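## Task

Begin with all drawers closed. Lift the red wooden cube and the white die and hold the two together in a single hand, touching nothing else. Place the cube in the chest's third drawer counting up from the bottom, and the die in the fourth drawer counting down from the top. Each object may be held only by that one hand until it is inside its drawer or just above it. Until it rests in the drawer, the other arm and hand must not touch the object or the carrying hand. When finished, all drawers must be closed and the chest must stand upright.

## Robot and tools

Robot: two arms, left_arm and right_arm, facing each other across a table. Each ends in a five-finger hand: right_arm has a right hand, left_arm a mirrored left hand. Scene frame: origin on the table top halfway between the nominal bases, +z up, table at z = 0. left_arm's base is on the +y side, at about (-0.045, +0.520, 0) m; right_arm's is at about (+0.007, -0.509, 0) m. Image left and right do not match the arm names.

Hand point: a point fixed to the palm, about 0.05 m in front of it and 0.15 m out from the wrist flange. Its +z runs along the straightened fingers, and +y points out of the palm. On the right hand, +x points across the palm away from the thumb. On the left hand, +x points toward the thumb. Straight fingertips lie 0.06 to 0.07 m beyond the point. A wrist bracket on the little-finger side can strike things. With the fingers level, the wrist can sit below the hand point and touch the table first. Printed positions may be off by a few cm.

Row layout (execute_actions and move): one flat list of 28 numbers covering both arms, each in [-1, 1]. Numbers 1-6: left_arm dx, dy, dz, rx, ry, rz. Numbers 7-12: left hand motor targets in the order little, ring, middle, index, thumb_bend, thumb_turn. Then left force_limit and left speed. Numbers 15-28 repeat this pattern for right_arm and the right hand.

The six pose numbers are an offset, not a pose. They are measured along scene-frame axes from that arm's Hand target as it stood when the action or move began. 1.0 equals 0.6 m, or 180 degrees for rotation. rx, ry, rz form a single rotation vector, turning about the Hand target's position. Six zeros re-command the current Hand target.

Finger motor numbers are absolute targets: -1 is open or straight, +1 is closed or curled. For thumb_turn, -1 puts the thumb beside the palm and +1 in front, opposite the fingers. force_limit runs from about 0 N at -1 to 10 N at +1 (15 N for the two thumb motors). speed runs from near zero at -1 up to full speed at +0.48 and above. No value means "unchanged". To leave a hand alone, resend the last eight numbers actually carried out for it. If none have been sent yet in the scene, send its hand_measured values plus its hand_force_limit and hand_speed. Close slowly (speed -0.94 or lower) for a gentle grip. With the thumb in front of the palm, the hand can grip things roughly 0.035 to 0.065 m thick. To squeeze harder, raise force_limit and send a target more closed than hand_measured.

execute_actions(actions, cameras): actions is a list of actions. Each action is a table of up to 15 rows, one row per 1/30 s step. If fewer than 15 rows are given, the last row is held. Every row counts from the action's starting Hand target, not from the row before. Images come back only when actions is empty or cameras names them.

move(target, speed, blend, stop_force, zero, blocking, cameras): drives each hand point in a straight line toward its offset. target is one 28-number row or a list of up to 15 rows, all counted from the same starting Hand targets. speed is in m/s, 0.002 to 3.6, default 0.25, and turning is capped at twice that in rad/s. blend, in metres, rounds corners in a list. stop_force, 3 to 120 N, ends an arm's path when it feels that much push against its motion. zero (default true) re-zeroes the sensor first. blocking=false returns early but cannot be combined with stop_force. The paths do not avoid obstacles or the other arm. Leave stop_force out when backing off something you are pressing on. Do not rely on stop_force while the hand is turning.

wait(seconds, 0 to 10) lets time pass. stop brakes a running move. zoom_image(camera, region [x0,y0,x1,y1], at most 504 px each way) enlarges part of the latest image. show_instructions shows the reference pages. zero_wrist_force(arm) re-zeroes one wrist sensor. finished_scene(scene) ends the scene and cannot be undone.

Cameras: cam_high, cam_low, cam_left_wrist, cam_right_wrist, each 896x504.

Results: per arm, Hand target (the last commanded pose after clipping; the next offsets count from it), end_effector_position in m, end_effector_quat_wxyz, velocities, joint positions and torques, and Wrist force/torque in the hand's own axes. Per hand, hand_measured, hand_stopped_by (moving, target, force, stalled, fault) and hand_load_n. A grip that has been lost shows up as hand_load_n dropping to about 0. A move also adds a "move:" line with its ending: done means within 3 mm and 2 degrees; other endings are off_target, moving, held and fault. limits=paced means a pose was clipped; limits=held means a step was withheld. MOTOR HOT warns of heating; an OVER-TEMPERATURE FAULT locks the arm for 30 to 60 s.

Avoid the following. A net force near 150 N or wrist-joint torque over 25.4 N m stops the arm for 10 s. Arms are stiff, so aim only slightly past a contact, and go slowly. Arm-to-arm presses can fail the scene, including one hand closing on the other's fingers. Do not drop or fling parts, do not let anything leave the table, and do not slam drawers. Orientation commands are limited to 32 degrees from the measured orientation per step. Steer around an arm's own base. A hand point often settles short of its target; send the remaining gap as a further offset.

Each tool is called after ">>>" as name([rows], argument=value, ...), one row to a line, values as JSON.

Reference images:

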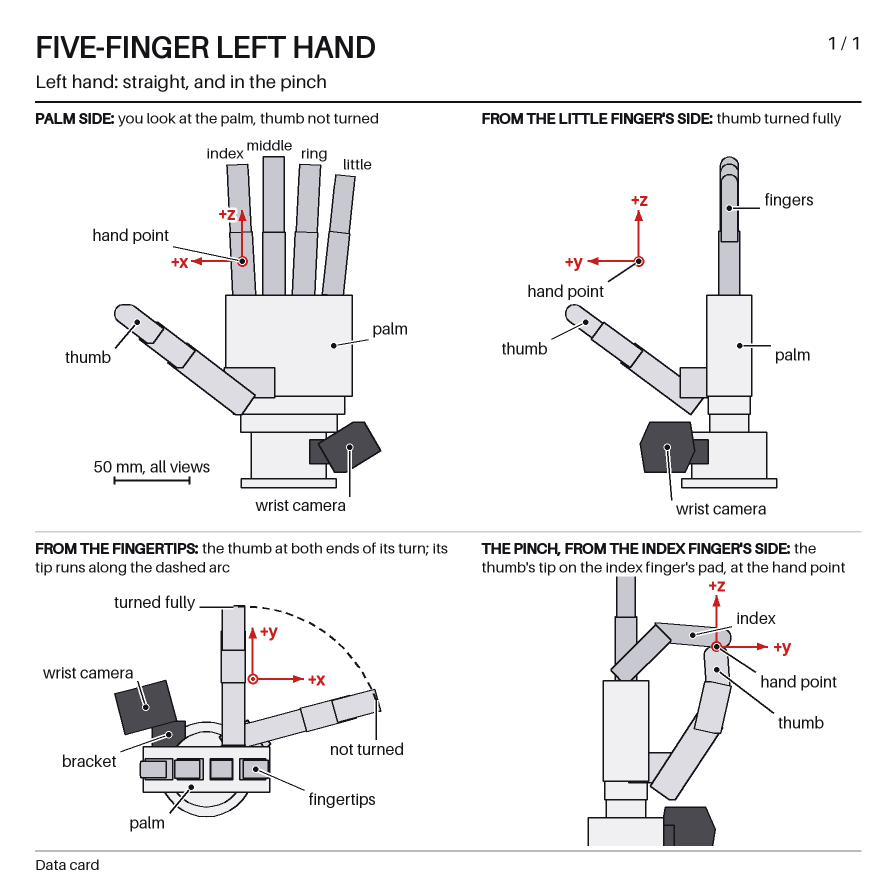

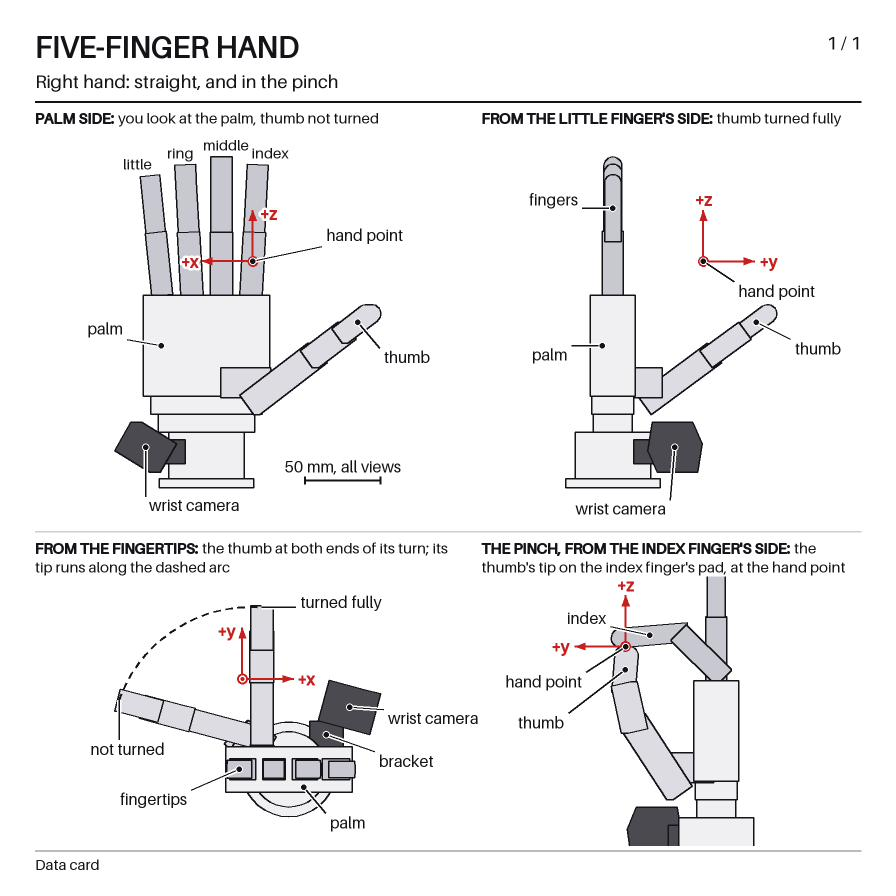

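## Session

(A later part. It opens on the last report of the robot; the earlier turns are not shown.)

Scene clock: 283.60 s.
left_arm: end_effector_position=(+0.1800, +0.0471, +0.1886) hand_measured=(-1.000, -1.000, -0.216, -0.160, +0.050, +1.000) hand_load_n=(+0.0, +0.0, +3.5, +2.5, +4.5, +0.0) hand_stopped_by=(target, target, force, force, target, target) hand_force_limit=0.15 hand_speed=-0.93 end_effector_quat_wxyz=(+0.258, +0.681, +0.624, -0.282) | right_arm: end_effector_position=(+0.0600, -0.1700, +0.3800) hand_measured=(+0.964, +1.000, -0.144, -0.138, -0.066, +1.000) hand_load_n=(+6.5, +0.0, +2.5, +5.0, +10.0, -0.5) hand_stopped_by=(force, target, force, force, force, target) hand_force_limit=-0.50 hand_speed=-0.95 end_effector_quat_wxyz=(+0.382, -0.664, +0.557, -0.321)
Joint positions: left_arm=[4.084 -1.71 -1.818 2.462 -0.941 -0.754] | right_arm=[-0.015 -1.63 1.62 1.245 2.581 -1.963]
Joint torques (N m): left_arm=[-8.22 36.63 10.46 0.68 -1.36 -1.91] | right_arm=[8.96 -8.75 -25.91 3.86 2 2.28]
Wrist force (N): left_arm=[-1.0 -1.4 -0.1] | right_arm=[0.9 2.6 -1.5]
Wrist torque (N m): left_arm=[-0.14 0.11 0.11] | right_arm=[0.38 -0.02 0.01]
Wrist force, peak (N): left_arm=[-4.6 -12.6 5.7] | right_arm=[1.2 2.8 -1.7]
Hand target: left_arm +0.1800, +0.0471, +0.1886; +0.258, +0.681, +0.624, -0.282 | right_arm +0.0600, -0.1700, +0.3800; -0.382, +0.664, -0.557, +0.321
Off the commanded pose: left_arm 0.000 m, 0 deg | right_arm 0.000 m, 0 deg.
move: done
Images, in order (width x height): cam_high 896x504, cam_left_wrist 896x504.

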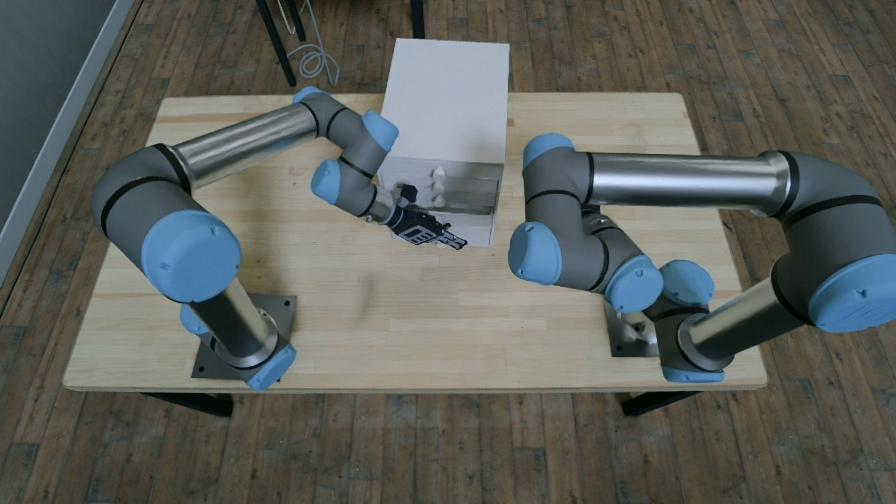

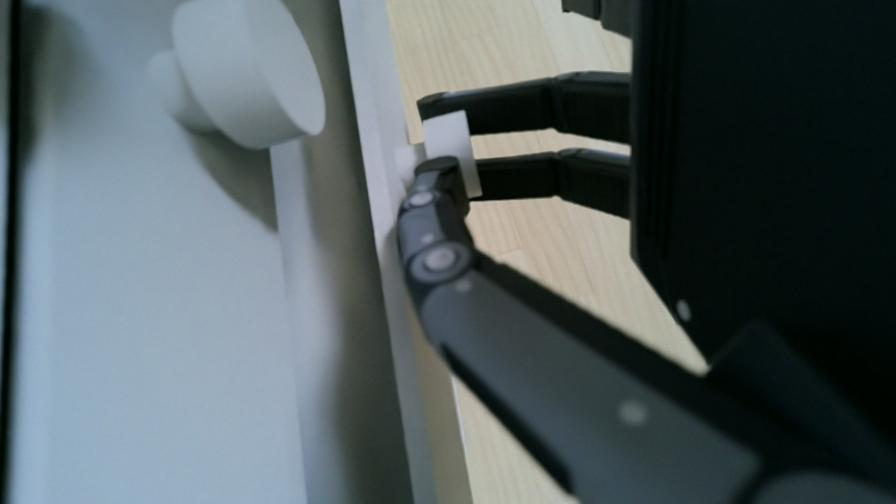

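>>> move(target=[-0.1992,0.0174,0,0,0,0,-1,-1,0.28,0.28,0.05,1,0.15,-0.93,0,0,0,0,0,0,0.99,1,0.13,0.12,0.0,1,-0.5,-0.95], speed=0.08, stop_force=20, cameras=["cam_left_wrist", "cam_high", "cam_low"])

>>> zoom_image(camera="cam_high", region=[370, 140, 510, 300])

Scene clock: 287.00 s.
left_arm: end_effector_position=(+0.0605, +0.0576, +0.1886) hand_measured=(-1.000, -1.000, -0.216, -0.160, +0.050, +1.000) hand_load_n=(+0.0, +0.0, +3.0, +2.5, +4.0, +0.0) hand_stopped_by=(target, target, force, force, target, target) hand_force_limit=0.15 hand_speed=-0.93 end_effector_quat_wxyz=(+0.258, +0.681, +0.624, -0.282) | right_arm: end_effector_position=(+0.0600, -0.1700, +0.3800) hand_measured=(+0.964, +1.000, -0.144, -0.138, -0.066, +1.000) hand_load_n=(+6.5, +0.0, +3.0, +5.0, +10.0, -0.5) hand_stopped_by=(force, target, force, force, force, target) hand_force_limit=-0.50 hand_speed=-0.95 end_effector_quat_wxyz=(+0.382, -0.664, +0.557, -0.321)
Joint positions: left_arm=[3.827 -1.552 -1.956 2.578 -1.082 -1.01] | right_arm=[-0.015 -1.63 1.62 1.245 2.581 -1.963]
Joint torques (N m): left_arm=[-7.29 29.15 11.17 1.12 -1.83 -2.03] | right_arm=[8.6 -8.46 -25.98 3.82 2.06 2.12]
Wrist force (N): left_arm=[-0.6 -0.9 0.1] | right_arm=[1.2 2.3 -1.3]
Wrist torque (N m): left_arm=[-0.04 0.07 0.14] | right_arm=[0.34 -0.08 0.02]
Wrist force, peak (N): left_arm=[-1.4 -1.4 -0.3] | right_arm=[1.3 2.8 -1.7]
Hand target: left_arm +0.0605, +0.0576, +0.1886; +0.258, +0.681, +0.624, -0.282 | right_arm +0.0600, -0.1700, +0.3800; -0.382, +0.664, -0.557, +0.321
Off the commanded pose: left_arm 0.000 m, 0 deg | right_arm 0.000 m, 0 deg.
move: done
Images, in order (width x height): cam_high 896x504, cam_low 896x504, cam_left_wrist 896x504.

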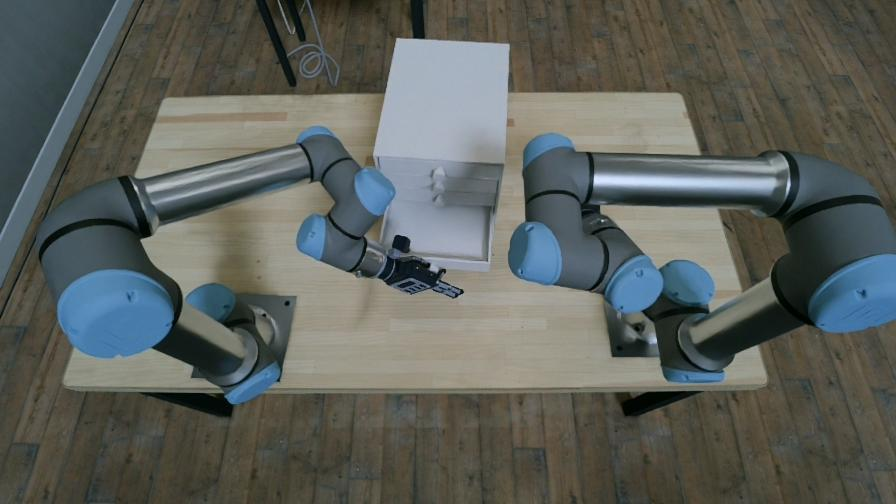

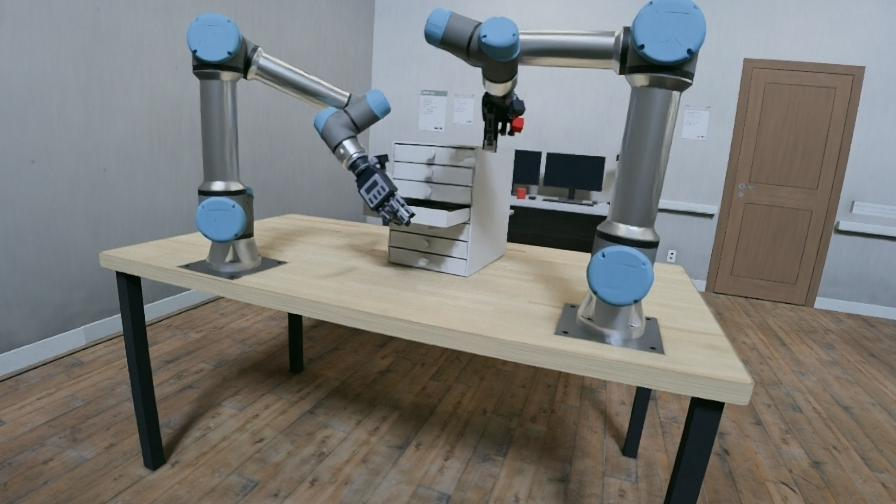

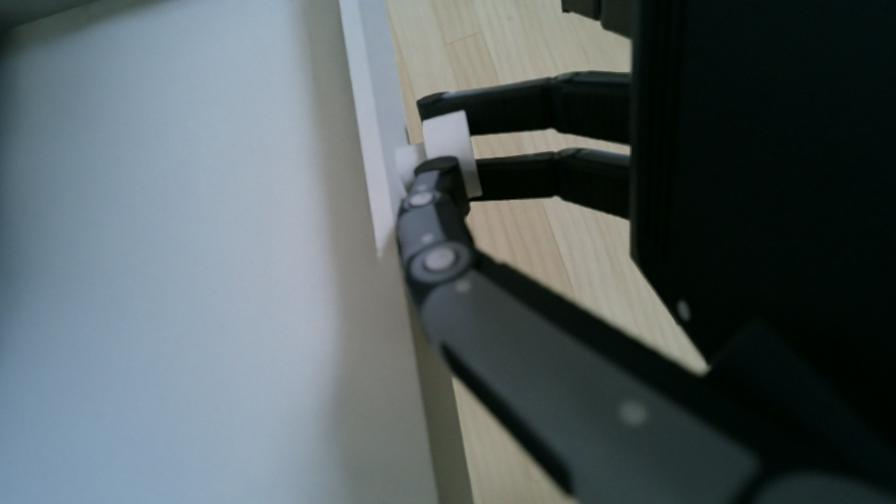

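Scaled by 3.150 from the camera's 896x504 image, which has a finer 1280x720 frame.

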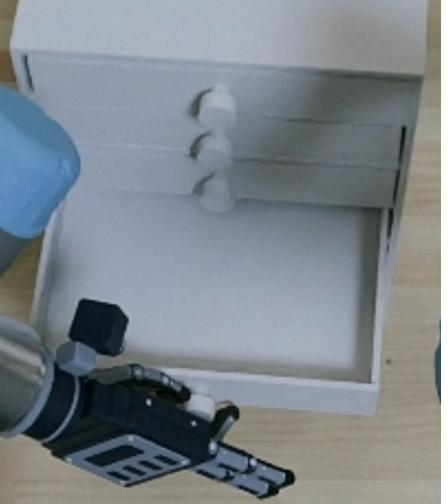

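>>> move(target=[0,0,0,0,0,0,-1,-1,-0.42,-0.42,0.05,1,0.0,-0.6,0,0,0,0,0,0,0.99,1,0.13,0.12,0.0,1,-0.5,-0.95])

>>> move([
  [-0.0663,0.0058,0,0,0,0,-1,-1,-0.42,-0.42,0.05,1,0.0,-0.6,0,0,0,0,0,0,0.99,1,0.13,0.12,0.0,1,-0.5,-0.95],
  [-0.0663,0.0058,0.419,0,0,0,-1,-1,-0.42,-0.42,0.05,1,0.0,-0.6,0,0,0,0,0,0,0.99,1,0.13,0.12,0.0,1,-0.5,-0.95],
  [0.3125,0.1207,0.5523,0,0,0,-1,-1,-0.42,-0.42,0.05,1,0.0,-0.6,0.0833,0.1667,-0.0333,0,0,0,0.99,1,0.13,0.12,0.0,1,-0.5,-0.95],
  [0.4658,0.2707,0.519,0,0,0,-1,-1,-0.42,-0.42,0.05,1,0.0,-0.6,0.1333,0.2717,-0.1333,0,0,0,0.99,1,0.13,0.12,0.0,1,-0.5,-0.95],
], speed=[0.08, 0.2, 0.2, 0.2], blend=[0.01, 0.05, 0.05, 0], cameras=["cam_high", "cam_low", "cam_right_wrist"])

>>> zoom_image(camera="cam_high", region=[370, 140, 530, 300])

Scene clock: 302.13 s.
left_arm: end_effector_position=(+0.0605, +0.0576, +0.1886) hand_measured=(-1.000, -1.000, -0.420, -0.420, +0.050, +1.000) hand_load_n=(+0.0, +0.0, -0.5, +0.0, -0.5, +0.0) hand_stopped_by=(target, target, target, target, target, target) hand_force_limit=0.00 hand_speed=-0.60 end_effector_quat_wxyz=(+0.258, +0.681, +0.624, -0.282) | right_arm: end_effector_position=(+0.0600, -0.1700, +0.3800) hand_measured=(+0.964, +1.000, -0.144, -0.138, -0.066, +1.000) hand_load_n=(+6.5, +0.0, +2.5, +5.0, +9.5, -0.5) hand_stopped_by=(force, target, force, force, force, target) hand_force_limit=-0.50 hand_speed=-0.95 end_effector_quat_wxyz=(+0.382, -0.664, +0.557, -0.321)
Joint positions: left_arm=[3.827 -1.552 -1.956 2.578 -1.082 -1.01] | right_arm=[-0.015 -1.63 1.62 1.245 2.581 -1.963]
Joint torques (N m): left_arm=[-6.58 28.21 11.09 1.05 -1.21 -1.9] | right_arm=[8.1 -8.22 -25.68 3.73 1.72 1.77]
Wrist force (N): left_arm=[-2.2 -1.8 -1.1] | right_arm=[1.2 2.7 -1.5]
Wrist torque (N m): left_arm=[-0.08 0.09 0.13] | right_arm=[0.39 -0.08 0.03]
Wrist force, peak (N): left_arm=[-2.2 -1.8 -1.1] | right_arm=[1.3 2.9 -1.7]
Hand target: left_arm +0.0605, +0.0576, +0.1886; +0.258, +0.681, +0.624, -0.282 | right_arm +0.0600, -0.1700, +0.3800; -0.382, +0.664, -0.557, +0.321
Off the commanded pose: left_arm 0.000 m, 0 deg | right_arm 0.000 m, 0 deg.
move: done

Scene clock: 306.50 s.
left_arm: end_effector_position=(+0.3399, +0.2200, +0.5000) hand_measured=(-1.000, -1.000, -0.420, -0.420, +0.050, +1.000) hand_load_n=(+0.0, +0.0, +0.0, +0.0, +0.0, +0.0) hand_stopped_by=(target, target, target, target, target, target) hand_force_limit=0.00 hand_speed=-0.60 end_effector_quat_wxyz=(+0.258, +0.681, +0.625, -0.282) | right_arm: end_effector_position=(+0.1400, -0.0070, +0.3000) hand_measured=(+0.964, +1.000, -0.144, -0.138, -0.066, +1.000) hand_load_n=(+6.5, +0.0, +3.0, +5.0, +9.5, -0.5) hand_stopped_by=(force, target, force, force, force, target) hand_force_limit=-0.50 hand_speed=-0.95 end_effector_quat_wxyz=(+0.382, -0.664, +0.557, -0.321)
Joint positions: left_arm=[4.737 -1.723 -1.136 1.221 -0.788 0.093] | right_arm=[-0.189 -1.295 1.398 0.902 2.505 -2.242]
Joint torques (N m): left_arm=[5.81 16.03 8.87 -4.16 3.52 2.28] | right_arm=[-10.17 -22.43 -26.31 -1.01 -0.45 -2.22]
Wrist force (N): left_arm=[-2.3 -1.7 -0.9] | right_arm=[1.0 2.2 -1.6]
Wrist torque (N m): left_arm=[-0.07 0.10 -0.02] | right_arm=[0.29 -0.09 0.17]
Wrist force, peak (N): left_arm=[-2.6 -2.1 -1.4] | right_arm=[1.2 3.0 -1.7]
Hand target: left_arm +0.3399, +0.2200, +0.5000; +0.258, +0.681, +0.624, -0.282 | right_arm +0.1400, -0.0069, +0.3000; -0.382, +0.664, -0.557, +0.321
Off the commanded pose: left_arm 0.000 m, 0 deg | right_arm 0.000 m, 0 deg.
move: done
Images, in order (width x height): cam_high 896x504, cam_low 896x504, cam_right_wrist 896x504.

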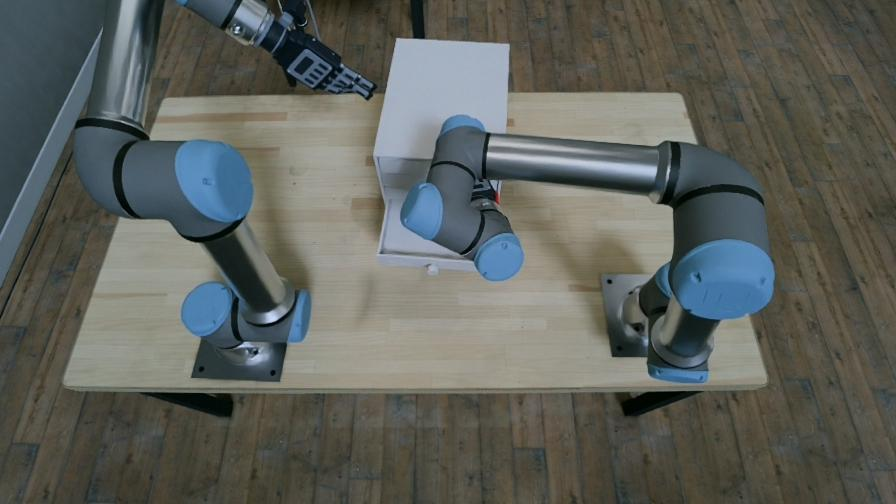

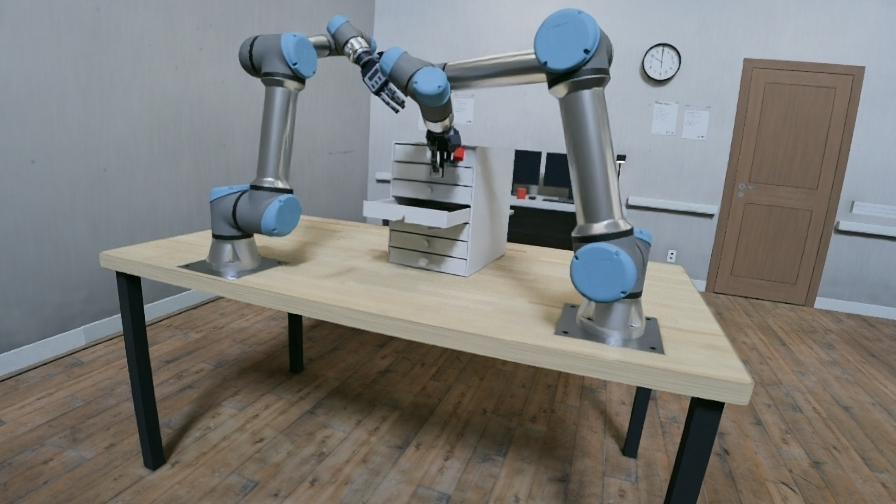

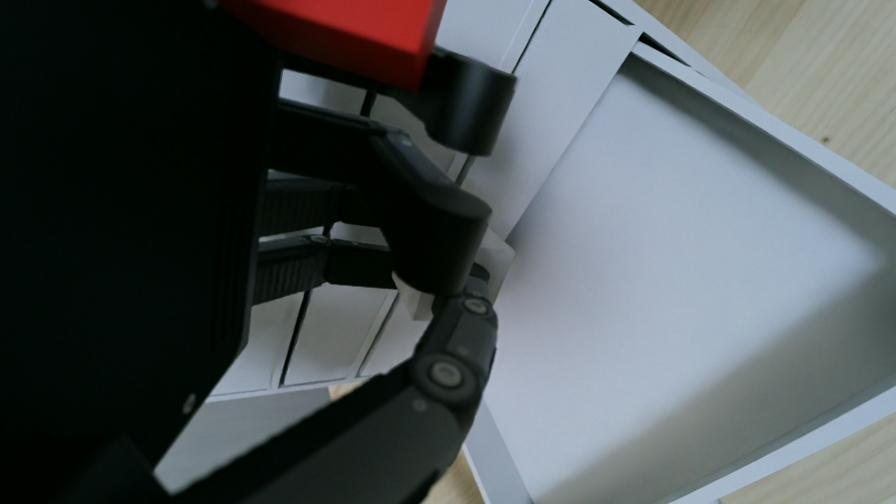

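Scaled by 3.150 from the camera's 896x504 image, which has a finer 1280x720 frame.

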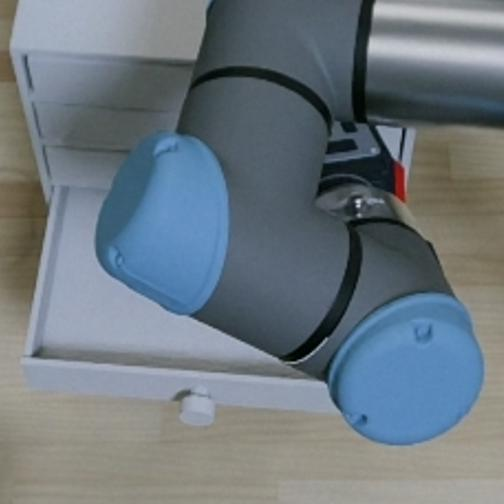

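>>> execute_actions(actions=[], cameras=["cam_high"])

Scene clock: 310.40 s.
left_arm: end_effector_position=(+0.3399, +0.2200, +0.5000) hand_measured=(-1.000, -1.000, -0.420, -0.420, +0.050, +1.000) hand_load_n=(+0.0, +0.0, +0.0, +0.0, +0.0, +0.0) hand_stopped_by=(target, target, target, target, target, target) hand_force_limit=0.00 hand_speed=-0.60 end_effector_quat_wxyz=(+0.258, +0.681, +0.624, -0.282) | right_arm: end_effector_position=(+0.1400, -0.0069, +0.3000) hand_measured=(+0.964, +1.000, -0.144, -0.138, -0.066, +1.000) hand_load_n=(+6.5, +0.5, +3.0, +5.0, +10.0, -0.5) hand_stopped_by=(force, target, force, force, force, target) hand_force_limit=-0.50 hand_speed=-0.95 end_effector_quat_wxyz=(+0.382, -0.664, +0.557, -0.321)
Joint positions: left_arm=[4.737 -1.723 -1.136 1.221 -0.788 0.094] | right_arm=[-0.189 -1.295 1.398 0.902 2.505 -2.242]
Joint velocities: within noise
Joint torques (N m): left_arm=[6.41 16.99 8.74 -3.93 3.41 2.18] | right_arm=[-9.76 -21.92 -26.31 -1.1 -0.6 -2.06]
Wrist force (N): left_arm=[-2.4 -1.1 -0.8] | right_arm=[0.9 2.3 -1.6]
Wrist torque (N m): left_arm=[0.02 0.11 -0.04] | right_arm=[0.30 -0.08 0.16]
Wrist force, peak (N): left_arm=[-2.6 -1.7 -0.9] | right_arm=[1.1 2.4 -1.8]
Hand target: left_arm +0.3399, +0.2200, +0.5000; +0.258, +0.681, +0.624, -0.282 | right_arm +0.1400, -0.0069, +0.3000; -0.382, +0.664, -0.557, +0.321
Off the commanded pose: left_arm 0.000 m, 0 deg | right_arm 0.000 m, 0 deg.
Images, in order (width x height): cam_high 896x504.

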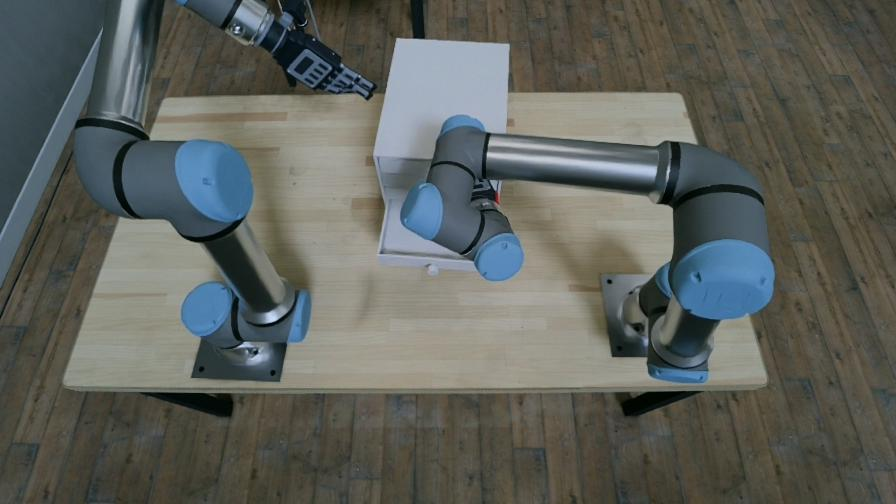

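>>> move(target=[0,0,0,0,0,0,-1,-1,-0.42,-0.42,0.05,1,0.0,-0.6,0,0,-0.1333,0,0,0,0.99,1,0.13,0.12,0.0,1,-0.5,-0.95], speed=0.1, cameras=["cam_high"])

>>> move(target=[0,0,0,0,0,0,-1,-1,-0.42,-0.42,0.05,1,0.0,-0.6,0,0,-0.0667,0,0,0,0.99,1,0.13,0.12,0.0,1,-0.5,-0.95], speed=0.02, stop_force=3, cameras=["cam_high", "cam_right_wrist"])

Scene clock: 313.03 s.
left_arm: end_effector_position=(+0.3399, +0.2200, +0.5000) hand_measured=(-1.000, -1.000, -0.420, -0.420, +0.050, +1.000) hand_load_n=(+0.0, +0.0, +0.0, +0.0, +0.0, +0.0) hand_stopped_by=(target, target, target, target, target, target) hand_force_limit=0.00 hand_speed=-0.60 end_effector_quat_wxyz=(+0.258, +0.681, +0.624, -0.282) | right_arm: end_effector_position=(+0.1399, -0.0069, +0.2201) hand_measured=(+0.964, +1.000, -0.144, -0.138, -0.066, +1.000) hand_load_n=(+6.0, +0.0, +2.5, +5.0, +10.0, -0.5) hand_stopped_by=(force, target, force, force, force, target) hand_force_limit=-0.50 hand_speed=-0.95 end_effector_quat_wxyz=(+0.382, -0.664, +0.557, -0.321)
Joint positions: left_arm=[4.737 -1.723 -1.136 1.221 -0.788 0.094] | right_arm=[-0.189 -1.257 1.556 0.706 2.505 -2.242]
Joint torques (N m): left_arm=[7.23 16.04 9.09 -3.96 3.64 1.94] | right_arm=[-6.63 -22.85 -11.61 -1.04 -0.5 -2.14]
Wrist force (N): left_arm=[-2.3 -1.3 -0.8] | right_arm=[1.3 2.4 -1.6]
Wrist torque (N m): left_arm=[-0.01 0.10 -0.03] | right_arm=[0.33 -0.14 0.21]
Wrist force, peak (N): left_arm=[-2.7 -1.3 -0.9] | right_arm=[1.3 3.2 -1.2]
Hand target: left_arm +0.3399, +0.2200, +0.5000; +0.258, +0.681, +0.624, -0.282 | right_arm +0.1400, -0.0069, +0.2200; -0.382, +0.664, -0.557, +0.321
Off the commanded pose: left_arm 0.000 m, 0 deg | right_arm 0.000 m, 0 deg.
move: done
Images, in order (width x height): cam_high 896x504.

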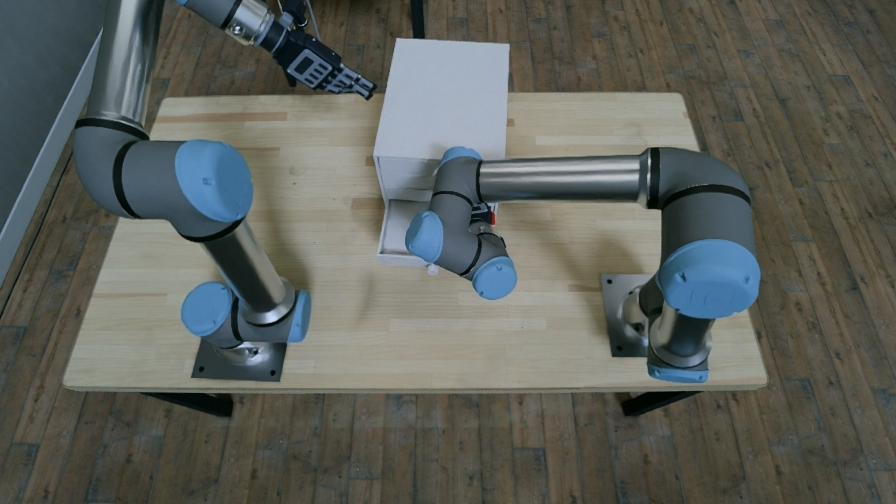

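Scene clock: 315.77 s.
left_arm: end_effector_position=(+0.3399, +0.2200, +0.5000) hand_measured=(-1.000, -1.000, -0.420, -0.420, +0.050, +1.000) hand_load_n=(+0.0, +0.0, +0.0, +0.0, +0.0, +0.0) hand_stopped_by=(target, target, target, target, target, target) hand_force_limit=0.00 hand_speed=-0.60 end_effector_quat_wxyz=(+0.258, +0.681, +0.624, -0.282) | right_arm: end_effector_position=(+0.1400, -0.0069, +0.1882) hand_measured=(+0.964, +1.000, -0.144, -0.138, -0.066, +1.000) hand_load_n=(+6.0, +0.0, +2.5, +5.0, +9.5, -0.5) hand_stopped_by=(force, target, force, force, force, target) hand_force_limit=-0.50 hand_speed=-0.95 end_effector_quat_wxyz=(+0.382, -0.664, +0.557, -0.321)
Joint positions: left_arm=[4.737 -1.723 -1.136 1.221 -0.788 0.094] | right_arm=[-0.189 -1.233 1.609 0.629 2.505 -2.242]
Joint torques (N m): left_arm=[6.46 17.16 9.26 -3.91 3.67 2.29] | right_arm=[-8.51 -38.17 -24.21 4.18 0.66 2.24]
Wrist force (N): left_arm=[-2.4 -1.5 -1.0] | right_arm=[1.2 0.5 -2.5]
Wrist torque (N m): left_arm=[-0.03 0.11 -0.03] | right_arm=[0.31 -0.11 0.16]
Wrist force, peak (N): left_arm=[-2.6 -1.8 -0.9] | right_arm=[1.2 -0.8 -3.8]
Hand target: left_arm +0.3399, +0.2200, +0.5000; +0.258, +0.681, +0.624, -0.282 | right_arm +0.1400, -0.0069, +0.1882; -0.382, +0.664, -0.557, +0.321 (not the last commanded pose)
Off the commanded pose: left_arm 0.000 m, 0 deg | right_arm 0.008 m, 0 deg.
move: contact (right_arm)
Images, in order (width x height): cam_high 896x504, cam_right_wrist 896x504.

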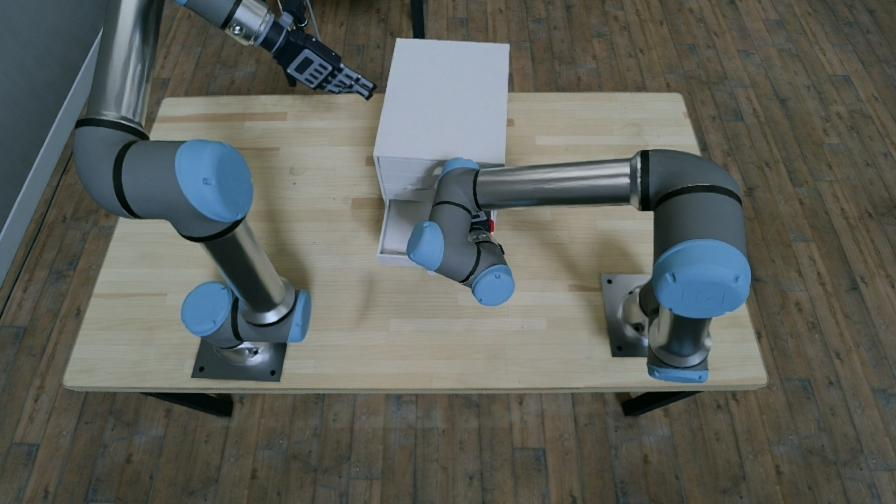

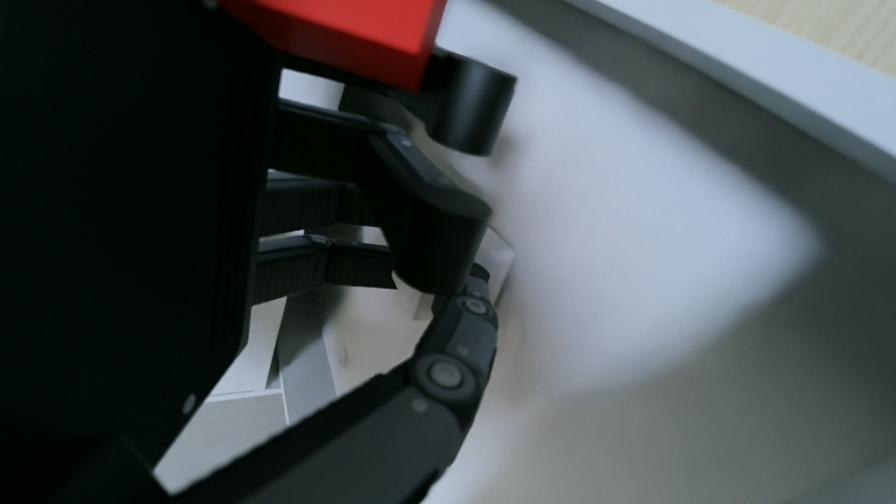

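>>> move(target=[0,0,0,0,0,0,-1,-1,-0.42,-0.42,0.05,1,0.0,-0.6,0,0,0.0005,0,0,0,0.99,1,-0.4,-0.4,-0.35,1,0.0,-0.8], speed=0.02, cameras=["cam_right_wrist"])

Scene clock: 317.70 s.
left_arm: end_effector_position=(+0.3399, +0.2200, +0.5000) hand_measured=(-1.000, -1.000, -0.420, -0.420, +0.050, +1.000) hand_load_n=(+0.0, +0.0, +0.0, +0.0, +0.0, +0.0) hand_stopped_by=(target, target, target, target, target, target) hand_force_limit=0.00 hand_speed=-0.60 end_effector_quat_wxyz=(+0.258, +0.681, +0.624, -0.282) | right_arm: end_effector_position=(+0.1400, -0.0069, +0.1885) hand_measured=(+0.964, +1.000, -0.400, -0.400, -0.350, +1.000) hand_load_n=(+6.5, +0.0, +0.0, +0.0, +0.0, +0.0) hand_stopped_by=(force, target, target, target, target, target) hand_force_limit=0.00 hand_speed=-0.80 end_effector_quat_wxyz=(+0.382, -0.664, +0.557, -0.321)
Joint positions: left_arm=[4.737 -1.723 -1.136 1.221 -0.788 0.094] | right_arm=[-0.189 -1.233 1.608 0.63 2.505 -2.242]
Joint torques (N m): left_arm=[7.26 16.69 10.16 -4.01 3.5 2.27] | right_arm=[-5.07 -38.64 -24.53 3.98 0.7 2.14]
Wrist force (N): left_arm=[-2.2 -1.5 -0.8] | right_arm=[1.4 2.3 -1.8]
Wrist torque (N m): left_arm=[-0.05 0.09 -0.02] | right_arm=[0.36 -0.15 0.21]
Wrist force, peak (N): left_arm=[-2.7 -1.3 -0.9] | right_arm=[1.4 1.7 -2.7]
Hand target: left_arm +0.3399, +0.2200, +0.5000; +0.258, +0.681, +0.624, -0.282 | right_arm +0.1400, -0.0069, +0.1885; -0.382, +0.664, -0.557, +0.321
Off the commanded pose: left_arm 0.000 m, 0 deg | right_arm 0.000 m, 0 deg.
move: done
Images, in order (width x height): cam_right_wrist 896x504.

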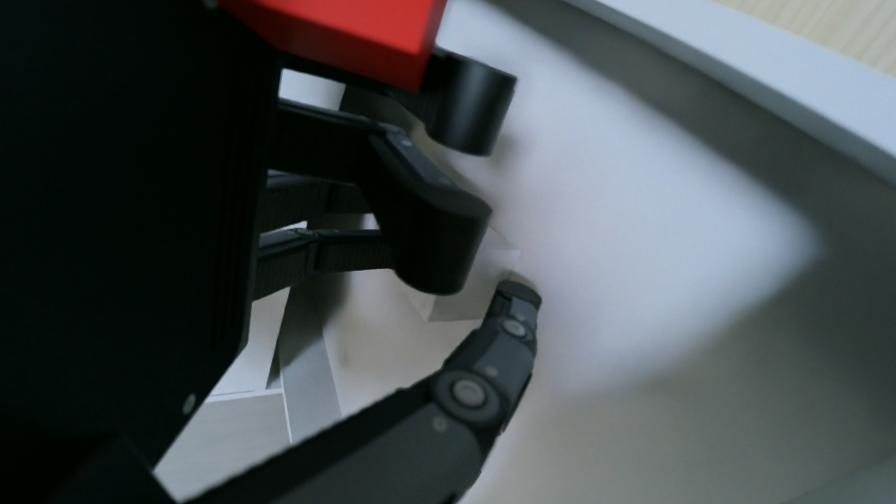

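>>> move(target=[0,0,0,0,0,0,-1,-1,-0.42,-0.42,0.05,1,0.0,-0.6,0,0,0.05,0,0,0,0.99,1,-0.4,-0.4,-0.35,1,0.0,-0.8], speed=0.04, cameras=["cam_right_wrist"])

>>> move(target=[0,0,0,0,0,0,-1,-1,-0.42,-0.42,0.05,1,0.0,-0.6,0,0,0.155,0,0,0,0.99,1,-0.4,-0.4,-0.35,1,0.0,-0.8], speed=0.15)

>>> move([
  [0,0,0,0,0,0,-1,-1,-0.42,-0.42,0.05,1,0.0,-0.6,-0.05,-0.105,0.085,0,0,0,0.99,1,-0.4,-0.4,-0.35,1,0.0,-0.8],
  [0,0,0,0,0,0,-1,-1,-0.42,-0.42,0.05,1,0.0,-0.6,-0.1333,-0.2718,0.1125,0,0,0,0.99,1,-0.4,-0.4,-0.35,1,0.0,-0.8],
], speed=0.2, blend=[0.03,0], cameras=["cam_high"])

Scene clock: 320.17 s.
left_arm: end_effector_position=(+0.3399, +0.2200, +0.5000) hand_measured=(-1.000, -1.000, -0.420, -0.420, +0.050, +1.000) hand_load_n=(+0.0, +0.0, +0.0, +0.0, +0.0, +0.0) hand_stopped_by=(target, target, target, target, target, target) hand_force_limit=0.00 hand_speed=-0.60 end_effector_quat_wxyz=(+0.258, +0.681, +0.624, -0.282) | right_arm: end_effector_position=(+0.1400, -0.0069, +0.2184) hand_measured=(+0.964, +1.000, -0.400, -0.400, -0.350, +1.000) hand_load_n=(+6.0, +0.0, +0.0, +0.0, +0.5, +0.0) hand_stopped_by=(force, target, target, target, target, target) hand_force_limit=0.00 hand_speed=-0.80 end_effector_quat_wxyz=(+0.382, -0.664, +0.557, -0.321)
Joint positions: left_arm=[4.737 -1.723 -1.136 1.221 -0.788 0.094] | right_arm=[-0.189 -1.256 1.559 0.702 2.505 -2.242]
Joint torques (N m): left_arm=[6.28 14.53 10.67 -4.22 3.94 2.16] | right_arm=[-8.64 -37.99 -25.74 4.05 0.41 2.7]
Wrist force (N): left_arm=[-2.2 -1.5 -0.8] | right_arm=[1.1 2.1 -1.8]
Wrist torque (N m): left_arm=[-0.04 0.08 -0.01] | right_arm=[0.32 -0.10 0.17]
Wrist force, peak (N): left_arm=[-2.7 -1.5 -1.0] | right_arm=[1.5 2.1 -2.2]
Hand target: left_arm +0.3399, +0.2200, +0.5000; +0.258, +0.681, +0.624, -0.282 | right_arm +0.1400, -0.0069, +0.2185; -0.382, +0.664, -0.557, +0.321
Off the commanded pose: left_arm 0.000 m, 0 deg | right_arm 0.000 m, 0 deg.
move: done
Images, in order (width x height): cam_right_wrist 896x504.

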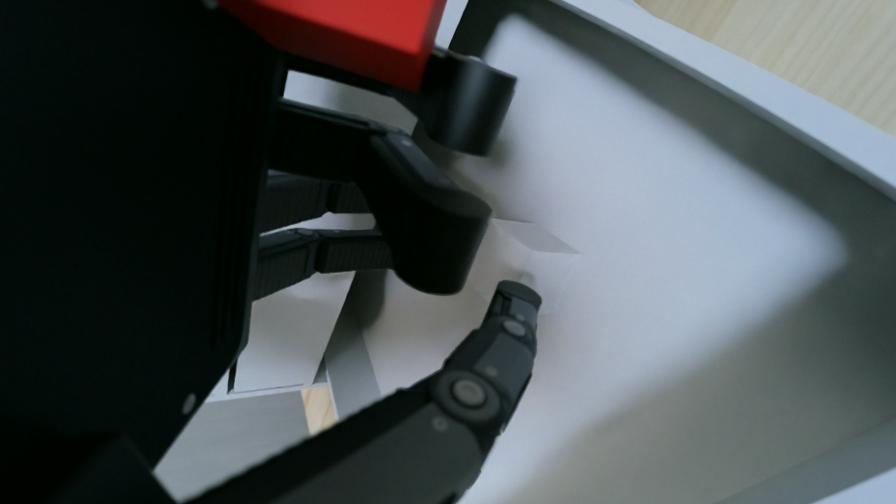

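Scene clock: 321.43 s.
left_arm: end_effector_position=(+0.3399, +0.2200, +0.5000) hand_measured=(-1.000, -1.000, -0.420, -0.420, +0.050, +1.000) hand_load_n=(+0.0, +0.0, +0.0, +0.0, +0.0, +0.0) hand_stopped_by=(target, target, target, target, target, target) hand_force_limit=0.00 hand_speed=-0.60 end_effector_quat_wxyz=(+0.258, +0.681, +0.624, -0.282) | right_arm: end_effector_position=(+0.1400, -0.0070, +0.3114) hand_measured=(+0.964, +1.000, -0.400, -0.400, -0.350, +1.000) hand_load_n=(+6.0, +0.0, +0.0, -0.5, +0.0, +0.0) hand_stopped_by=(force, target, target, target, target, target) hand_force_limit=0.00 hand_speed=-0.80 end_effector_quat_wxyz=(+0.382, -0.664, +0.557, -0.321)
Joint positions: left_arm=[4.737 -1.723 -1.136 1.221 -0.788 0.094] | right_arm=[-0.189 -1.298 1.372 0.93 2.505 -2.242]
Joint torques (N m): left_arm=[6.73 17.17 9.05 -4.1 3.62 1.96] | right_arm=[9.98 -22 -26.82 4.03 2.53 2.62]
Wrist force (N): left_arm=[-2.3 -1.5 -0.7] | right_arm=[0.9 2.0 -1.4]
Wrist torque (N m): left_arm=[-0.05 0.11 -0.03] | right_arm=[0.27 -0.07 0.02]
Wrist force, peak (N): left_arm=[-2.7 -1.5 -0.9] | right_arm=[1.3 2.8 -1.6]
Hand target: left_arm +0.3399, +0.2200, +0.5000; +0.258, +0.681, +0.624, -0.282 | right_arm +0.1400, -0.0069, +0.3115; -0.382, +0.664, -0.557, +0.321
Off the commanded pose: left_arm 0.000 m, 0 deg | right_arm 0.000 m, 0 deg.
move: done

Scene clock: 323.20 s.
left_arm: end_effector_position=(+0.3399, +0.2200, +0.5000) hand_measured=(-1.000, -1.000, -0.420, -0.420, +0.050, +1.000) hand_load_n=(+0.0, +0.0, +0.0, +0.0, +0.0, +0.0) hand_stopped_by=(target, target, target, target, target, target) hand_force_limit=0.00 hand_speed=-0.60 end_effector_quat_wxyz=(+0.258, +0.681, +0.624, -0.282) | right_arm: end_effector_position=(+0.0600, -0.1700, +0.3790) hand_measured=(+0.964, +1.000, -0.400, -0.400, -0.350, +1.000) hand_load_n=(+6.5, +0.0, +0.0, +0.0, +0.0, +0.0) hand_stopped_by=(force, target, target, target, target, target) hand_force_limit=0.00 hand_speed=-0.80 end_effector_quat_wxyz=(+0.382, -0.664, +0.557, -0.321)
Joint positions: left_arm=[4.737 -1.723 -1.136 1.221 -0.788 0.094] | right_arm=[-0.015 -1.63 1.623 1.242 2.581 -1.963]
Joint torques (N m): left_arm=[6.92 17.62 9.77 -3.94 3.65 1.91] | right_arm=[10.09 -23.18 -12.42 4.39 2.77 2.72]
Wrist force (N): left_arm=[-2.0 -1.6 -0.8] | right_arm=[1.1 2.3 -1.4]
Wrist torque (N m): left_arm=[-0.06 0.05 -0.01] | right_arm=[0.35 -0.06 0.01]
Wrist force, peak (N): left_arm=[-2.7 -1.6 -0.8] | right_arm=[1.6 2.6 -2.2]
Hand target: left_arm +0.3399, +0.2200, +0.5000; +0.258, +0.681, +0.624, -0.282 | right_arm +0.0600, -0.1700, +0.3790; -0.382, +0.664, -0.557, +0.321
Off the commanded pose: left_arm 0.000 m, 0 deg | right_arm 0.000 m, 0 deg.
move: done
Images, in order (width x height): cam_high 896x504.

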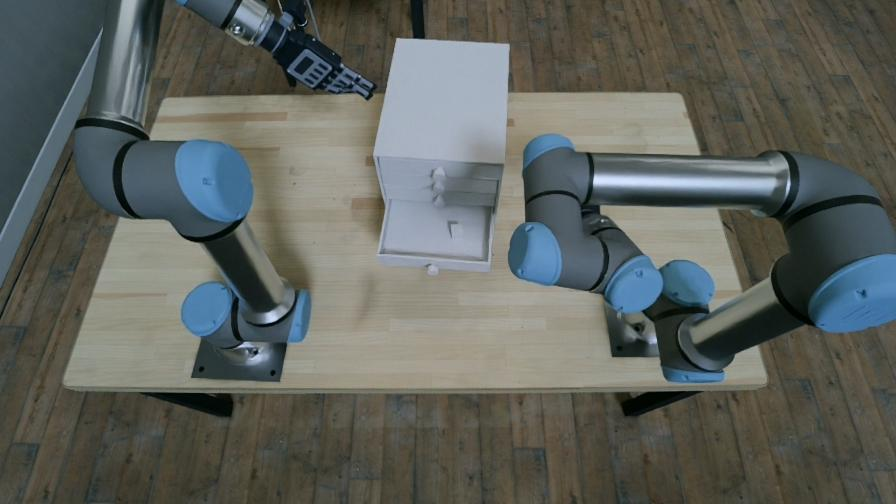

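>>> move([
  [-0.1532,-0.15,0.0333,0,0,0,-1,-1,-0.42,-0.42,0.05,1,0.0,-0.6,0,0,0,0,0,0,0.99,1,-0.4,-0.4,-0.35,1,0.0,-0.8],
  [-0.5332,-0.265,-0.1,0,0,0,-1,-1,-0.42,-0.42,0.05,1,0.0,-0.6,0,0,0,0,0,0,0.99,1,-0.4,-0.4,-0.35,1,0.0,-0.8],
  [-0.532,-0.2648,-0.519,0,0,0,-1,-1,-0.42,-0.42,0.05,1,0.0,-0.6,0,0,0,0,0,0,0.99,1,-0.4,-0.4,-0.35,1,0.0,-0.8],
], speed=[0.2,0.2,0.12], blend=[0.05,0.05,0], cameras=["cam_high", "cam_left_wrist"])

Scene clock: 329.10 s.
left_arm: end_effector_position=(+0.0207, +0.0611, +0.1887) hand_measured=(-1.000, -1.000, -0.420, -0.420, +0.050, +1.000) hand_load_n=(+0.0, +0.0, +0.0, +0.0, +0.0, +0.0) hand_stopped_by=(target, target, target, target, target, target) hand_force_limit=0.00 hand_speed=-0.60 end_effector_quat_wxyz=(+0.258, +0.681, +0.624, -0.282) | right_arm: end_effector_position=(+0.0600, -0.1700, +0.3790) hand_measured=(+0.964, +1.000, -0.400, -0.400, -0.350, +1.000) hand_load_n=(+6.5, +0.0, +0.0, +0.0, +0.0, +0.0) hand_stopped_by=(force, target, target, target, target, target) hand_force_limit=0.00 hand_speed=-0.80 end_effector_quat_wxyz=(+0.382, -0.664, +0.557, -0.321)
Joint positions: left_arm=[3.712 -1.519 -1.978 2.611 -1.152 -1.11] | right_arm=[-0.015 -1.63 1.623 1.243 2.581 -1.963]
Joint torques (N m): left_arm=[-8.58 10.08 8.88 1.29 -2.22 -2.03] | right_arm=[10.22 -9.67 -15.43 4.42 2.59 2.66]
Wrist force (N): left_arm=[-2.0 -1.8 -1.3] | right_arm=[1.0 2.3 -1.9]
Wrist torque (N m): left_arm=[-0.10 0.04 0.06] | right_arm=[0.38 -0.03 0.01]
Wrist force, peak (N): left_arm=[-2.9 -1.9 -1.1] | right_arm=[0.8 2.8 -1.8]
Hand target: left_arm +0.0207, +0.0611, +0.1886; +0.258, +0.681, +0.624, -0.282 | right_arm +0.0600, -0.1700, +0.3790; -0.382, +0.664, -0.557, +0.321
Off the commanded pose: left_arm 0.000 m, 0 deg | right_arm 0.000 m, 0 deg.
move: done
Images, in order (width x height): cam_high 896x504, cam_left_wrist 896x504.

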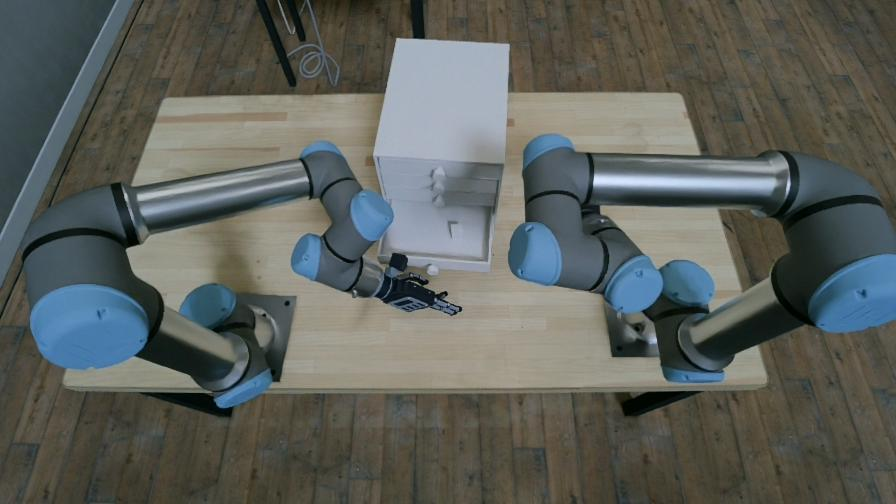

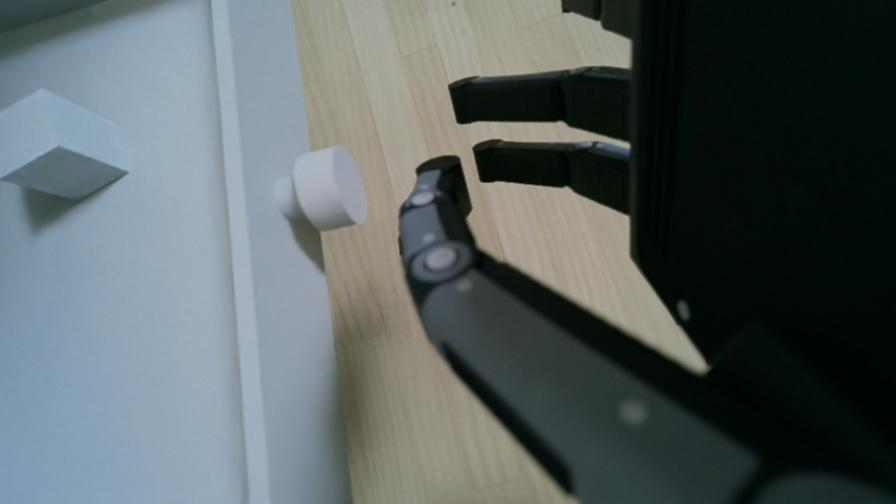

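>>> move(target=[0.0663,-0.0058,0,0,0,0,-1,-1,-0.42,-0.42,0.05,1,0.0,-0.6,0,0,0,0,0,0,0.99,1,-0.4,-0.4,-0.35,1,0.0,-0.8], speed=0.04, stop_force=4)

>>> move(target=[0,0,0,0,0,0,-1,-1,0.3,0.3,0.05,1,-0.1,-0.9,0,0,0,0,0,0,0.99,1,-0.4,-0.4,-0.35,1,0.0,-0.8], speed=0.05, cameras=["cam_left_wrist"])

Scene clock: 332.20 s.
left_arm: end_effector_position=(+0.0605, +0.0576, +0.1886) hand_measured=(-1.000, -1.000, -0.420, -0.420, +0.050, +1.000) hand_load_n=(+0.0, +0.0, +0.0, +0.0, -0.5, +0.0) hand_stopped_by=(target, target, target, target, target, target) hand_force_limit=0.00 hand_speed=-0.60 end_effector_quat_wxyz=(+0.258, +0.681, +0.624, -0.282) | right_arm: end_effector_position=(+0.0600, -0.1700, +0.3790) hand_measured=(+0.964, +1.000, -0.400, -0.400, -0.350, +1.000) hand_load_n=(+6.0, +0.0, +0.0, +0.0, +0.0, +0.0) hand_stopped_by=(force, target, target, target, target, target) hand_force_limit=0.00 hand_speed=-0.80 end_effector_quat_wxyz=(+0.382, -0.664, +0.557, -0.321)
Joint positions: left_arm=[3.827 -1.551 -1.956 2.577 -1.082 -1.009] | right_arm=[-0.015 -1.63 1.623 1.243 2.581 -1.963]
Joint torques (N m): left_arm=[6.88 8.45 25.4 -2.9 3.15 2.26] | right_arm=[9.26 -9.72 -17.23 4.6 2.69 2.66]
Wrist force (N): left_arm=[-1.9 -1.8 -1.1] | right_arm=[1.0 2.5 -1.5]
Wrist torque (N m): left_arm=[-0.07 0.04 -0.02] | right_arm=[0.38 -0.04 0.01]
Wrist force, peak (N): left_arm=[-2.1 -2.1 -1.0] | right_arm=[0.9 2.8 -1.7]
Hand target: left_arm +0.0605, +0.0576, +0.1886; +0.258, +0.681, +0.624, -0.282 | right_arm +0.0600, -0.1700, +0.3790; -0.382, +0.664, -0.557, +0.321
Off the commanded pose: left_arm 0.000 m, 0 deg | right_arm 0.000 m, 0 deg.
move: done

Scene clock: 333.40 s.
left_arm: end_effector_position=(+0.0605, +0.0576, +0.1886) hand_measured=(-1.000, -1.000, -0.200, -0.162, +0.048, +1.000) hand_load_n=(+0.0, +0.0, +4.5, +4.5, +5.5, +0.5) hand_stopped_by=(target, target, force, force, target, target) hand_force_limit=-0.10 hand_speed=-0.90 end_effector_quat_wxyz=(+0.258, +0.681, +0.624, -0.282) | right_arm: end_effector_position=(+0.0600, -0.1700, +0.3790) hand_measured=(+0.964, +1.000, -0.400, -0.400, -0.350, +1.000) hand_load_n=(+6.5, +0.0, +0.0, +0.0, +0.0, +0.0) hand_stopped_by=(force, target, target, target, target, target) hand_force_limit=0.00 hand_speed=-0.80 end_effector_quat_wxyz=(+0.382, -0.664, +0.557, -0.321)
Joint positions: left_arm=[3.827 -1.551 -1.956 2.577 -1.082 -1.009] | right_arm=[-0.015 -1.63 1.623 1.243 2.581 -1.963]
Joint torques (N m): left_arm=[5.8 11.08 25.88 -2.37 2.42 1.96] | right_arm=[10.14 -9.47 -17.28 4.53 2.65 2.62]
Wrist force (N): left_arm=[-0.7 -1.7 0.0] | right_arm=[1.0 2.3 -1.8]
Wrist torque (N m): left_arm=[-0.05 0.08 -0.03] | right_arm=[0.38 -0.04 0.01]
Wrist force, peak (N): left_arm=[-0.9 -3.0 -0.1] | right_arm=[0.9 2.7 -1.6]
Hand target: left_arm +0.0605, +0.0576, +0.1886; +0.258, +0.681, +0.624, -0.282 | right_arm +0.0600, -0.1700, +0.3790; -0.382, +0.664, -0.557, +0.321
Off the commanded pose: left_arm 0.000 m, 0 deg | right_arm 0.000 m, 0 deg.
move: done
Images, in order (width x height): cam_left_wrist 896x504.

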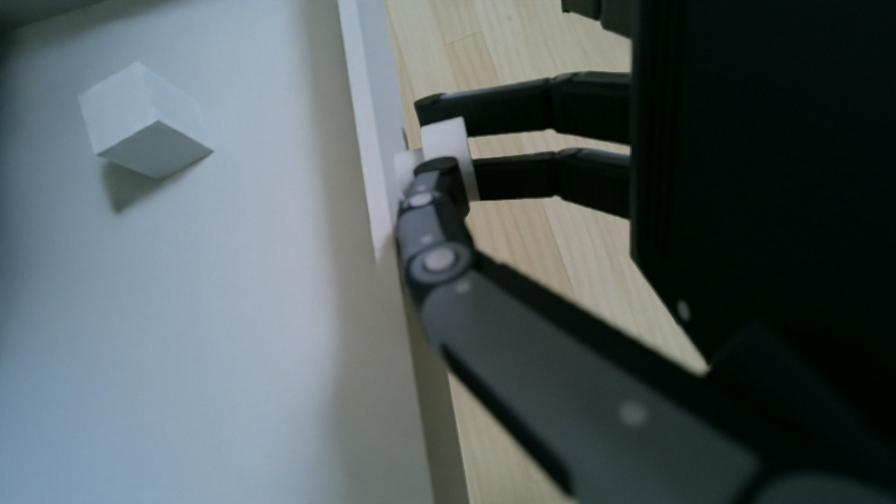

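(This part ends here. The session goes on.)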